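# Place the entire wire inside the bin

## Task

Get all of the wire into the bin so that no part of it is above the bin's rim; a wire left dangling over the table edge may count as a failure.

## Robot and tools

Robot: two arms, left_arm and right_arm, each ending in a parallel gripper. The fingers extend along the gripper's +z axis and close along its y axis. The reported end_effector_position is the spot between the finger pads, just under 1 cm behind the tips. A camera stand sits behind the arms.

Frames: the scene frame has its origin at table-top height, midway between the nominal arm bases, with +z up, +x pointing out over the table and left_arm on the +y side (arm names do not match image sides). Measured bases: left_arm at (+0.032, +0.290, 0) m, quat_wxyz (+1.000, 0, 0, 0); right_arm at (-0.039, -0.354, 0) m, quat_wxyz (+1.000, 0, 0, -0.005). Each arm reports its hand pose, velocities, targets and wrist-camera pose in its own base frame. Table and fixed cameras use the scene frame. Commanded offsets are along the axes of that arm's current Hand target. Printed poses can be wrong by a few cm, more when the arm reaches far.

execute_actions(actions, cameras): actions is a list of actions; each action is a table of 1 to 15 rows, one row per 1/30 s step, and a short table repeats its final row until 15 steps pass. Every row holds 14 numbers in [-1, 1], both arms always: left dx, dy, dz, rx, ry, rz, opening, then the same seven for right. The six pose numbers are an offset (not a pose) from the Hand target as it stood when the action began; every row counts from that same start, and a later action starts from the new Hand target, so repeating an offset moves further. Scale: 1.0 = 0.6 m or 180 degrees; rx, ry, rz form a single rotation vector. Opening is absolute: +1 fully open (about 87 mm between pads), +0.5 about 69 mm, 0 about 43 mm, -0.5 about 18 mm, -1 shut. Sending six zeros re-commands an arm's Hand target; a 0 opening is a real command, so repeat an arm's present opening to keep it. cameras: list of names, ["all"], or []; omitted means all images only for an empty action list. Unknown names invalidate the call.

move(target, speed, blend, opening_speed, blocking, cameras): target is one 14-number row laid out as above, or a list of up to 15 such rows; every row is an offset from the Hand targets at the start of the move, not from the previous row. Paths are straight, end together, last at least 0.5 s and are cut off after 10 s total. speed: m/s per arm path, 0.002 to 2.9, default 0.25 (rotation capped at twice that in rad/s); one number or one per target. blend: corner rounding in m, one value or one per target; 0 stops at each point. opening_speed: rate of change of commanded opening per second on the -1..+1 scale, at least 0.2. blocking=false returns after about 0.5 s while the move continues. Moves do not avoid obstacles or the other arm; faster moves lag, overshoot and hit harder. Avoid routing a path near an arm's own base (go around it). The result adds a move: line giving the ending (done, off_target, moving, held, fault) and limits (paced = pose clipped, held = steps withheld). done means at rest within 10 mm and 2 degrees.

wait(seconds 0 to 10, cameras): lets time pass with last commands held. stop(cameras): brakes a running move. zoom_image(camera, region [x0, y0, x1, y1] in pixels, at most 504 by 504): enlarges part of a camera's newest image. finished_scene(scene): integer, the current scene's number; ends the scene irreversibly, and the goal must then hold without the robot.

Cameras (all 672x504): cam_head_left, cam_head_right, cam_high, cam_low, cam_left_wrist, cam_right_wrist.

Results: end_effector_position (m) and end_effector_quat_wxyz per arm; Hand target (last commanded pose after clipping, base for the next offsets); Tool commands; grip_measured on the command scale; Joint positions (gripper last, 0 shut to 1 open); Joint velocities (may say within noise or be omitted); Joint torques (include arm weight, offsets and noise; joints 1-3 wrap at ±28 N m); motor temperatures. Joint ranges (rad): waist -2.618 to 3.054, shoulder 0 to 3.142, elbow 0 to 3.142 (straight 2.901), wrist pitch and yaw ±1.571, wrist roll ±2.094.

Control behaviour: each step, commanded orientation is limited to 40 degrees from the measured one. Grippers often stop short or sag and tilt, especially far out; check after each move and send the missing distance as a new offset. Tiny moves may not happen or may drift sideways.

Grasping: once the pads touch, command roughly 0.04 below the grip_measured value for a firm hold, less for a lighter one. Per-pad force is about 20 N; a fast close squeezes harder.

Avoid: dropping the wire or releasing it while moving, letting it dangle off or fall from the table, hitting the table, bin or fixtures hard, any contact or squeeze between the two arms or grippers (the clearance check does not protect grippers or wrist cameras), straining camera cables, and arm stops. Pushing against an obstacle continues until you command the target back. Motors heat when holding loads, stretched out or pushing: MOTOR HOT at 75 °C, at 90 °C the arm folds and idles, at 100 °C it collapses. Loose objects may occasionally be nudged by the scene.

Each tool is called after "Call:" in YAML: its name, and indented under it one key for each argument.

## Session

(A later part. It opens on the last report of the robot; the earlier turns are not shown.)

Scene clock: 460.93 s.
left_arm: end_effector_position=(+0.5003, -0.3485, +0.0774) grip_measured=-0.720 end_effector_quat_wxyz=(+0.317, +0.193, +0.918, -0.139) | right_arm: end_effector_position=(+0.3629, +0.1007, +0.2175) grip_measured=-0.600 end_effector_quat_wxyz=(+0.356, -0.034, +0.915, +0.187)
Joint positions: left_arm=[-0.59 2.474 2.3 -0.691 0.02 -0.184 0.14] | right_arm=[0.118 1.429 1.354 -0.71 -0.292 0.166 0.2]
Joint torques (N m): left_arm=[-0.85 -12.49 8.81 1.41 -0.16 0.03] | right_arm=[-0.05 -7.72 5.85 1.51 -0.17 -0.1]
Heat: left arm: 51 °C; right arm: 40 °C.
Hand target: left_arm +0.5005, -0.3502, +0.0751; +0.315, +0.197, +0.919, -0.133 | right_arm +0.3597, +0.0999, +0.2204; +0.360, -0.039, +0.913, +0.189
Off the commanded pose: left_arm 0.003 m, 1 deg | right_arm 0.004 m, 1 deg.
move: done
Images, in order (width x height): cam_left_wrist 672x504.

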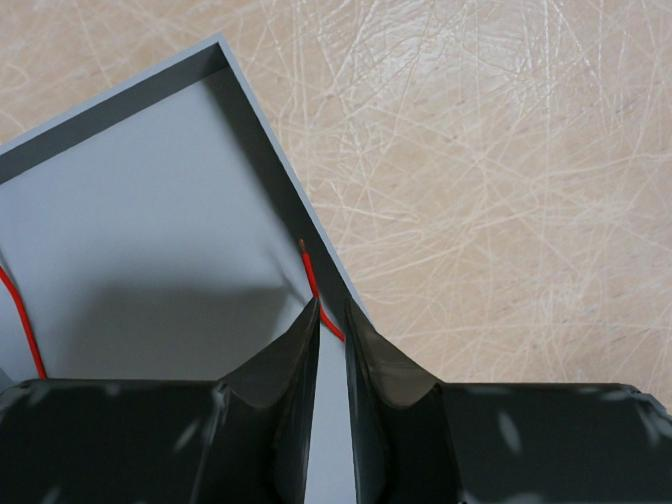

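Call:
move:
  target: [0.036,0.0168,0.0437,0,0,-0.05,-0.72,0,0,0,0,0,0,-0.6]
  speed: 0.06
  cameras: ["cam_left_wrist"]

Call:
zoom_image:
  camera: "cam_left_wrist"
  region: [270, 200, 430, 380]

Scene clock: 474.87 s.
left_arm: end_effector_position=(+0.5011, -0.3482, +0.0464) grip_measured=-0.720 end_effector_quat_wxyz=(+0.307, +0.131, +0.930, -0.157) | right_arm: end_effector_position=(+0.3629, +0.1007, +0.2175) grip_measured=-0.600 end_effector_quat_wxyz=(+0.356, -0.034, +0.915, +0.187)
Joint positions: left_arm=[-0.581 2.474 2.175 -0.569 0.02 -0.309 0.14] | right_arm=[0.118 1.429 1.354 -0.71 -0.292 0.166 0.2]
Joint torques (N m): left_arm=[0.61 -13.38 6.05 1.66 0.02 -0.15] | right_arm=[-0.08 -7.75 5.85 1.51 -0.17 -0.1]
Heat: left arm: 51 °C; right arm: 39 °C.
Hand target: left_arm +0.5033, -0.3449, +0.0402; +0.304, +0.125, +0.931, -0.158 | right_arm +0.3597, +0.0999, +0.2204; +0.360, -0.039, +0.913, +0.189
Off the commanded pose: left_arm 0.007 m, 1 deg | right_arm 0.004 m, 1 deg.
move: done
Images, in order (width x height): cam_left_wrist 672x504.

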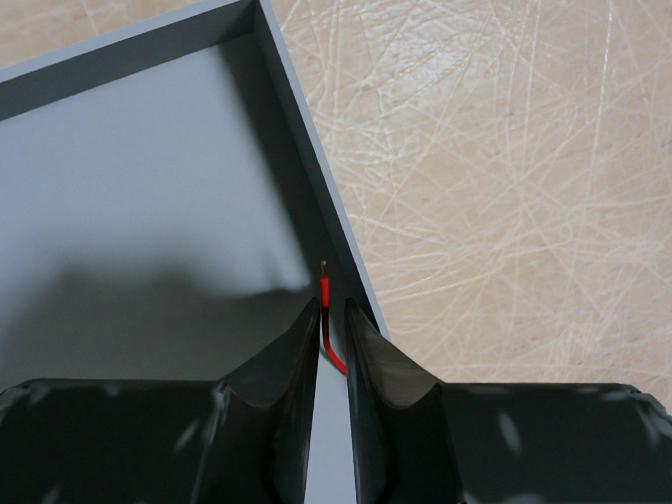

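Scaled by 2.800.

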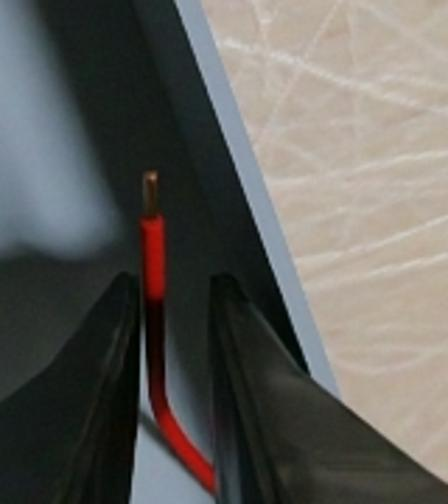

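Call:
move:
  target:
    - [0.0062,0,0.0077,0,0,0,-0.72,0,0,0,0,0,0,-0.6]
    - [0.0062,0,0.0077,0,0,0,-1,0,0,0,0,0,0,-0.6]
  speed: 0.05
  opening_speed: 0.6
  cameras: ["cam_left_wrist"]

Call:
zoom_image:
  camera: "cam_left_wrist"
  region: [270, 200, 430, 380]

Scene clock: 480.87 s.
left_arm: end_effector_position=(+0.5015, -0.3486, +0.0428) grip_measured=-0.969 end_effector_quat_wxyz=(+0.308, +0.129, +0.929, -0.158) | right_arm: end_effector_position=(+0.3629, +0.1007, +0.2175) grip_measured=-0.600 end_effector_quat_wxyz=(+0.356, -0.034, +0.915, +0.187)
Joint positions: left_arm=[-0.581 2.474 2.158 -0.548 0.02 -0.311 0.016] | right_arm=[0.118 1.429 1.354 -0.71 -0.292 0.166 0.2]
Joint torques (N m): left_arm=[0.31 -13 6.06 1.69 -0.01 -0.14] | right_arm=[-0.06 -7.76 5.81 1.51 -0.18 -0.1]
Heat: left arm: 51 °C; right arm: 39 °C.
Hand target: left_arm +0.5027, -0.3460, +0.0343; +0.304, +0.125, +0.931, -0.158 | right_arm +0.3597, +0.0999, +0.2204; +0.360, -0.039, +0.913, +0.189
Off the commanded pose: left_arm 0.009 m, 1 deg | right_arm 0.004 m, 1 deg.
move: done
Images, in order (width x height): cam_left_wrist 672x504.

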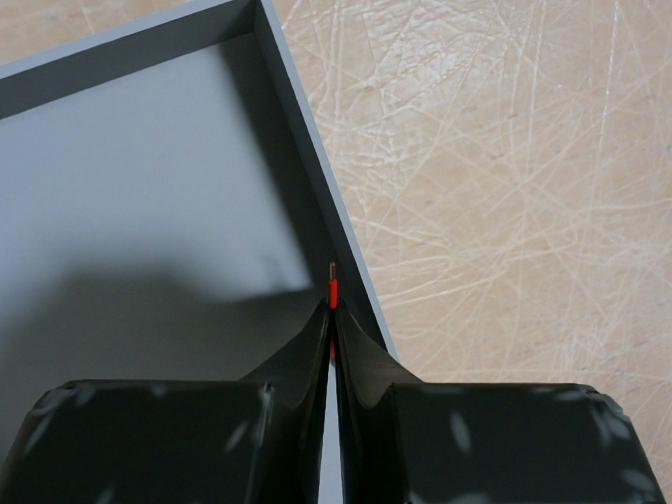

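Scaled by 2.800.

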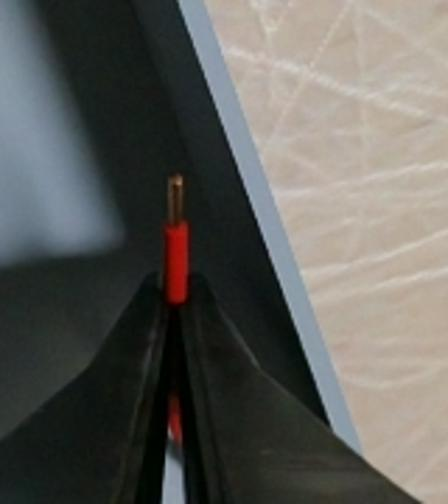

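Call:
move:
  target:
    - [0.0458,0.0127,-0.0662,-0.0688,0.0897,-0.0939,-1,0,0,0,0,0,0,-0.6]
    - [0.1178,0.0352,-0.099,-0.1375,0.1794,-0.1878,-1,0,0,0,0,0,0,-0.6]
  speed: 0.1
  blend: [0.015,0]
  cameras: ["cam_left_wrist","cam_head_left","cam_low"]

Call:
zoom_image:
  camera: "cam_head_left"
  region: [300, 180, 420, 310]

Scene clock: 504.00 s.
left_arm: end_effector_position=(+0.4227, -0.2973, +0.0354) grip_measured=-0.969 end_effector_quat_wxyz=(+0.055, -0.174, +0.982, -0.044) | right_arm: end_effector_position=(+0.3629, +0.1007, +0.2175) grip_measured=-0.600 end_effector_quat_wxyz=(+0.356, -0.034, +0.915, +0.187)
Joint positions: left_arm=[-0.552 2.773 2.846 -1.503 -0.006 -0.903 0.016] | right_arm=[0.118 1.429 1.354 -0.71 -0.292 0.166 0.2]
Joint torques (N m): left_arm=[0.58 -12.62 7.41 0.39 0.01 -0.11] | right_arm=[-0.08 -7.77 5.82 1.51 -0.18 -0.1]
Heat: left arm: 51 °C; right arm: 39 °C.
Hand target: left_arm +0.4230, -0.2950, +0.0324; +0.000, -0.174, +0.985, +0.000 | right_arm +0.3597, +0.0999, +0.2204; +0.360, -0.039, +0.913, +0.189
Off the commanded pose: left_arm 0.004 m, 8 deg | right_arm 0.004 m, 1 deg.
elbow stopped short (left arm): the move would have taken joint 3 (elbow) straighter than the controller allows.
move: off_target (left_arm)
Images, in order (width x height): cam_head_left 672x504, cam_low 672x504, cam_left_wrist 672x504.

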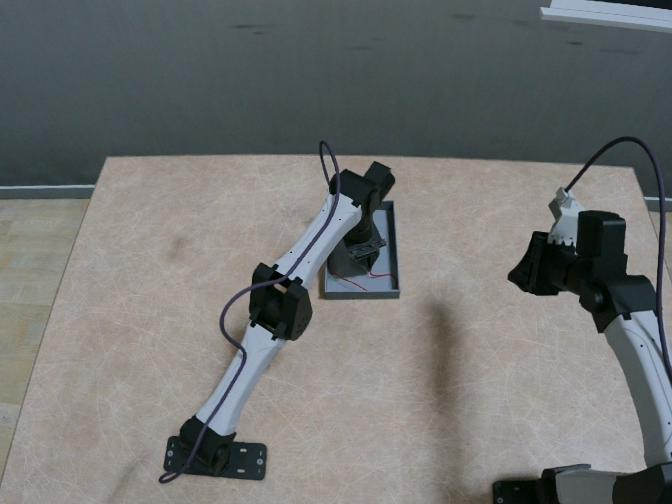

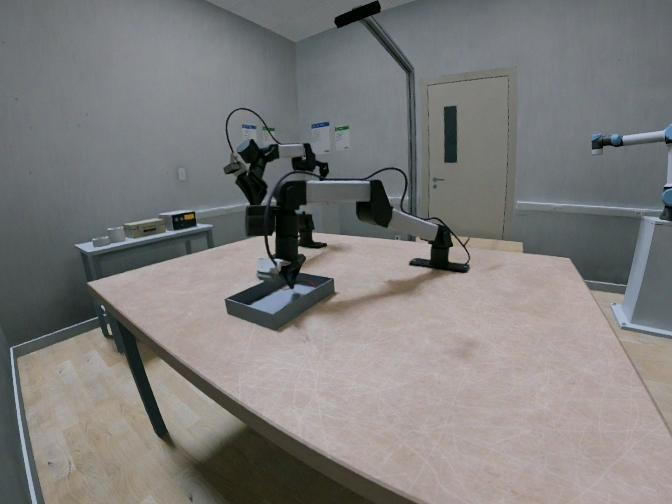

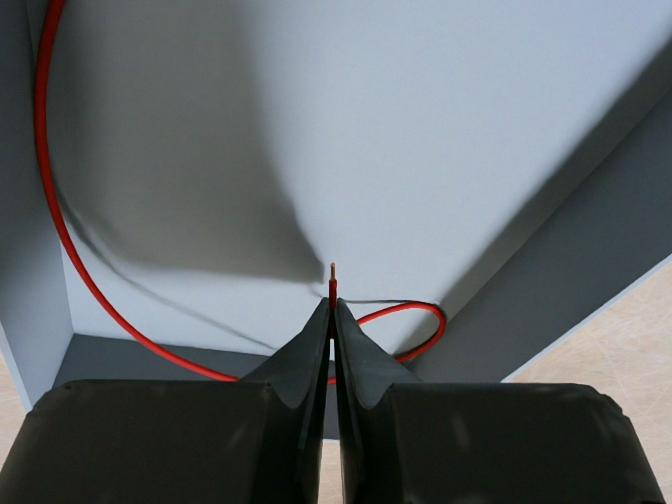

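Scaled by 3.877.

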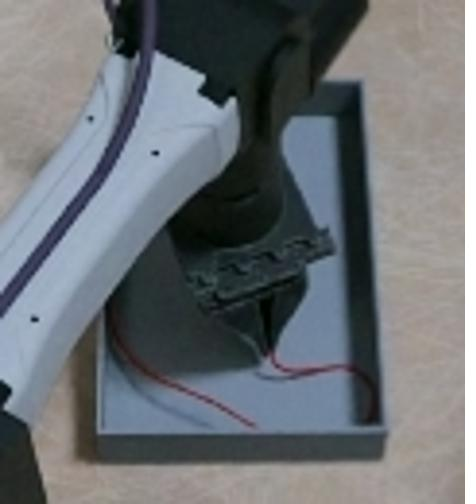

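Call:
move:
  target:
    - [0,0,0.0217,0,0,0,-1,0,0,0,0,0,0,-0.6]
    - [0,0,0.0217,0,0,0,-0.7,0,0,0,0,0,0,-0.6]
    - [0,0,-0.05,0,0,0,-0.7,0,0,0,0,0,0,-0.6]
    - [0.0555,0.091,-0.167,0,0,0,-0.7,0,0,0,0,0,0,-0.6]
  speed: [0.05,0.05,0.05,0.2]
  opening_speed: 0.6
  cameras: ["cam_left_wrist","cam_head_left","cam_head_right","cam_high","cam_low"]

Call:
zoom_image:
  camera: "cam_head_right"
  region: [315, 180, 435, 310]

Call:
zoom_image:
  camera: "cam_low"
  region: [220, 262, 340, 332]

Call:
zoom_image:
  camera: "cam_high"
  region: [265, 245, 385, 365]

Scene clock: 521.40 s.
left_arm: end_effector_position=(+0.3754, -0.2586, +0.1272) grip_measured=-0.700 end_effector_quat_wxyz=(+0.045, -0.179, +0.982, -0.039) | right_arm: end_effector_position=(+0.3629, +0.1007, +0.2175) grip_measured=-0.600 end_effector_quat_wxyz=(+0.356, -0.034, +0.915, +0.187)
Joint positions: left_arm=[-0.532 2.393 2.496 -1.554 0 -0.893 0.15] | right_arm=[0.118 1.429 1.354 -0.71 -0.292 0.166 0.2]
Joint torques (N m): left_arm=[0.43 -13.93 4.97 0.44 -0.03 0.02] | right_arm=[-0.08 -7.77 5.85 1.52 -0.17 -0.1]
Heat: left arm: 53 °C; right arm: 39 °C.
Hand target: left_arm +0.3730, -0.2552, +0.1327; +0.000, -0.174, +0.985, +0.000 | right_arm +0.3597, +0.0999, +0.2204; +0.360, -0.039, +0.913, +0.189
Off the commanded pose: left_arm 0.007 m, 7 deg | right_arm 0.004 m, 1 deg.
elbow stopped short (left arm): the move would have taken joint 3 (elbow) straighter than the controller allows.
joint sent to its limit (left arm) — joint 4 (wrist pitch), lower limit. The joint targets are off in orientation, not in position.
move: off_target (left_arm); target 2's new opening was sent with left_arm's hand 0.004 m and 7 deg from that target
Images, in order (width x height): cam_head_left 672x504, cam_head_right 672x504, cam_high 672x504, cam_low 672x504, cam_left_wrist 672x504.

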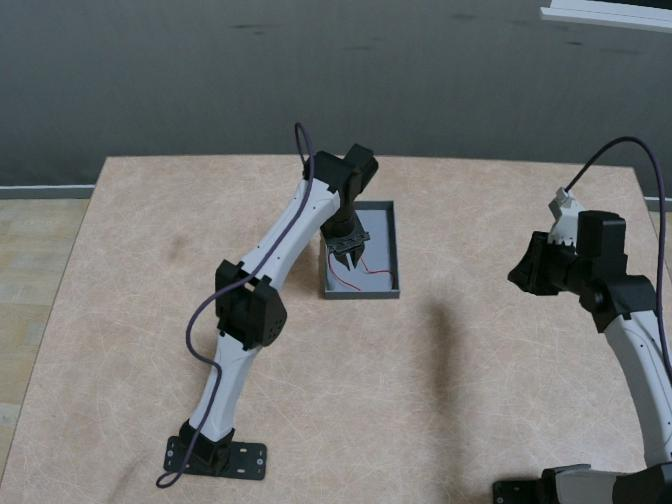

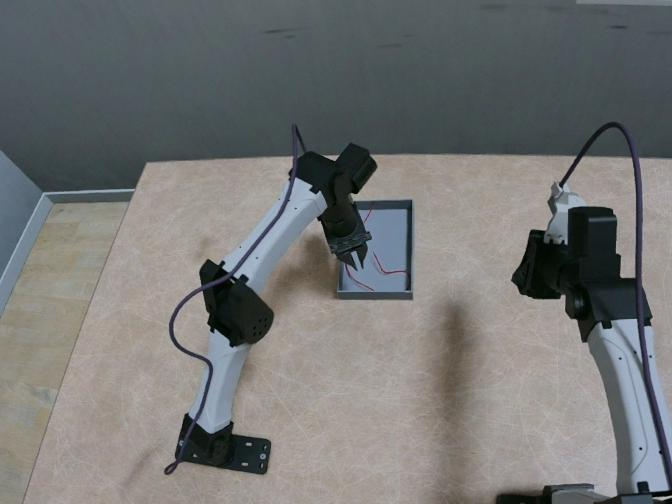

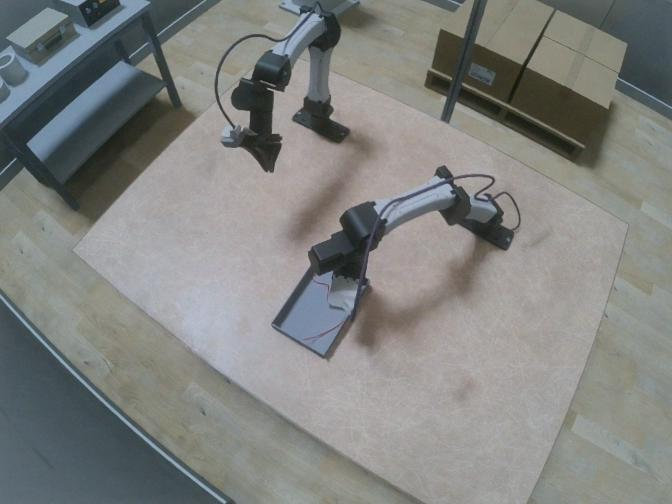

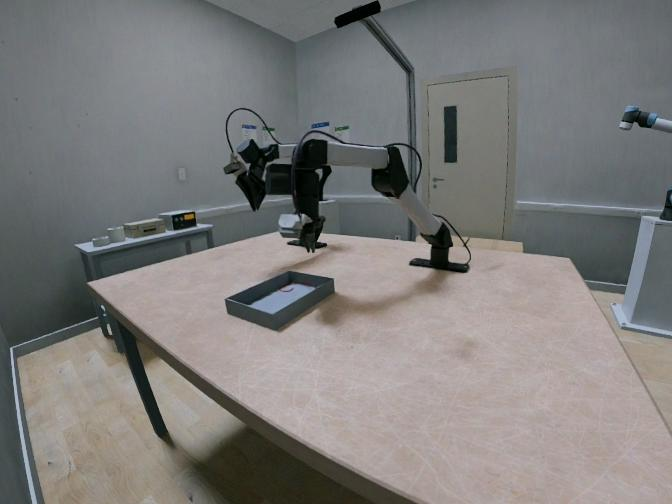

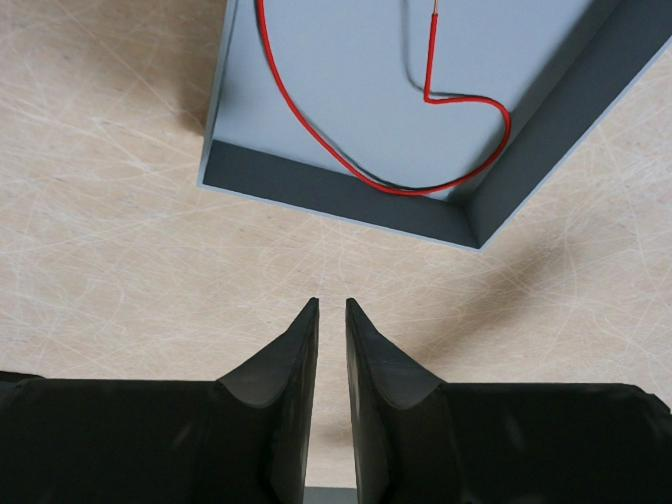

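Scaled by 3.877.

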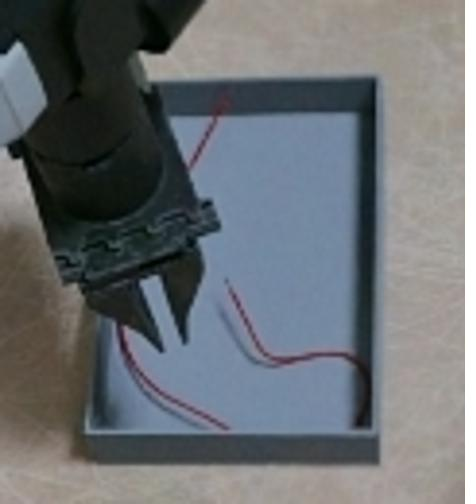

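Scaled by 4.200.

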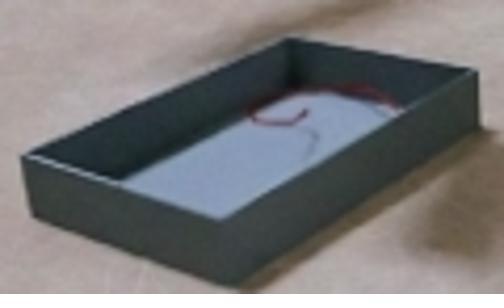

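Scaled by 4.200.

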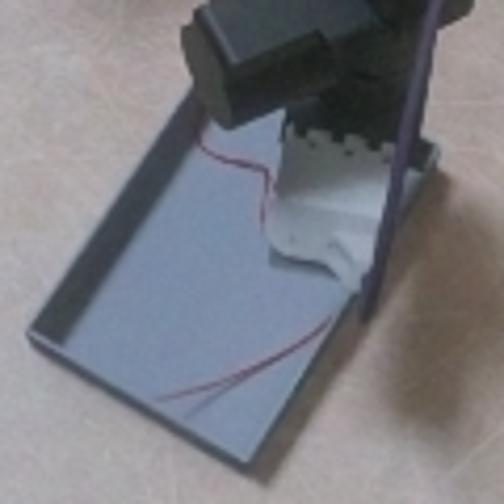

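Call:
move:
  target: [-0.0128,-0.111,-0.0333,0,0,0,-0.7,0,0,0,0,0,0,-0.6]
  speed: 0.15
  cameras: ["cam_left_wrist","cam_high"]

Call:
zoom_image:
  camera: "cam_high"
  region: [265, 305, 345, 365]

Call:
zoom_image:
  camera: "cam_left_wrist"
  region: [100, 0, 500, 300]

Scene clock: 538.80 s.
left_arm: end_effector_position=(+0.4022, -0.3126, +0.1543) grip_measured=-0.700 end_effector_quat_wxyz=(+0.112, -0.189, +0.969, -0.117) | right_arm: end_effector_position=(+0.3629, +0.1007, +0.2175) grip_measured=-0.600 end_effector_quat_wxyz=(+0.356, -0.034, +0.915, +0.187)
Joint positions: left_arm=[-0.59 2.529 2.842 -1.559 0.009 -0.977 0.15] | right_arm=[0.118 1.429 1.354 -0.71 -0.292 0.166 0.2]
Joint torques (N m): left_arm=[-0.28 -11.64 7.01 0.89 -0.02 -0.1] | right_arm=[-0.06 -7.73 5.81 1.51 -0.16 -0.11]
Motor temperatures (°C): left_arm=[22 56 37 25 22 21 21] | right_arm=[18 39 36 32 23 21 19]
Heat: left arm: 56 °C; right arm: 39 °C.
Hand target: left_arm +0.4030, -0.3152, +0.1529; +0.000, -0.174, +0.985, +0.000 | right_arm +0.3597, +0.0999, +0.2204; +0.360, -0.039, +0.913, +0.189
Off the commanded pose: left_arm 0.003 m, 19 deg | right_arm 0.004 m, 1 deg.
joint sent to its limit (left arm) — joint 4 (wrist pitch), lower limit. The joint targets are off in orientation, not in position.
move: off_target (left_arm)
Images, in order (width x height): cam_high 672x504, cam_left_wrist 672x504.

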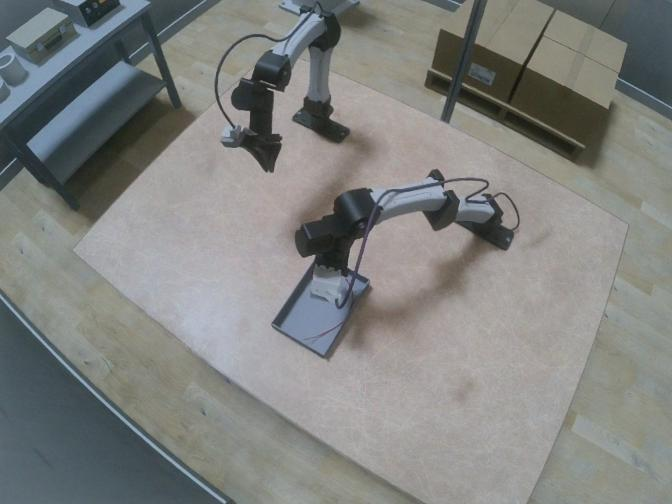

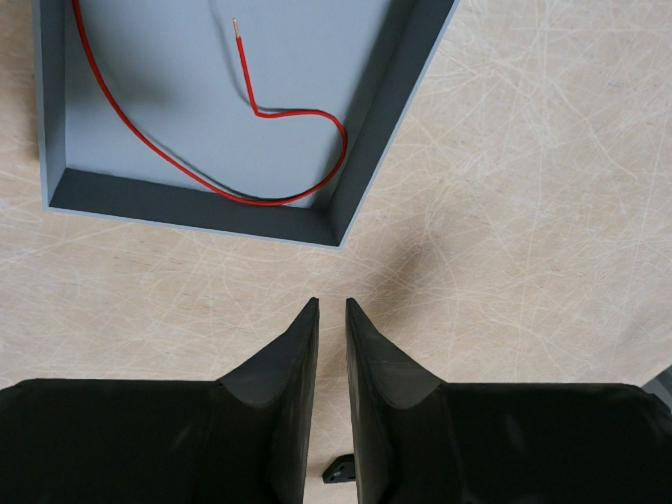

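Scaled by 6.300.

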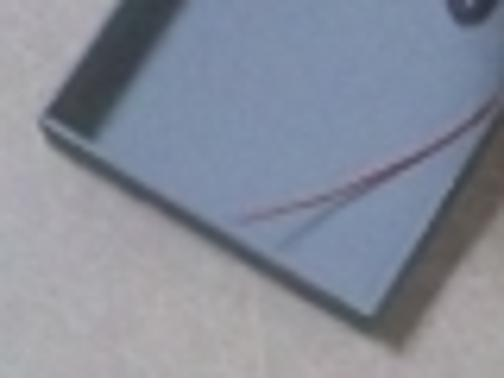

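Scaled by 1.260.

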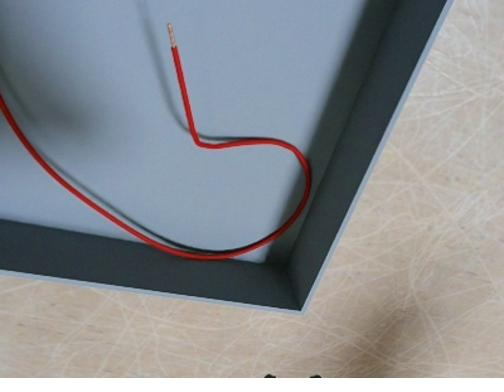

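Call:
finished_scene:
  scene: 2

The scene is finished: the task was done.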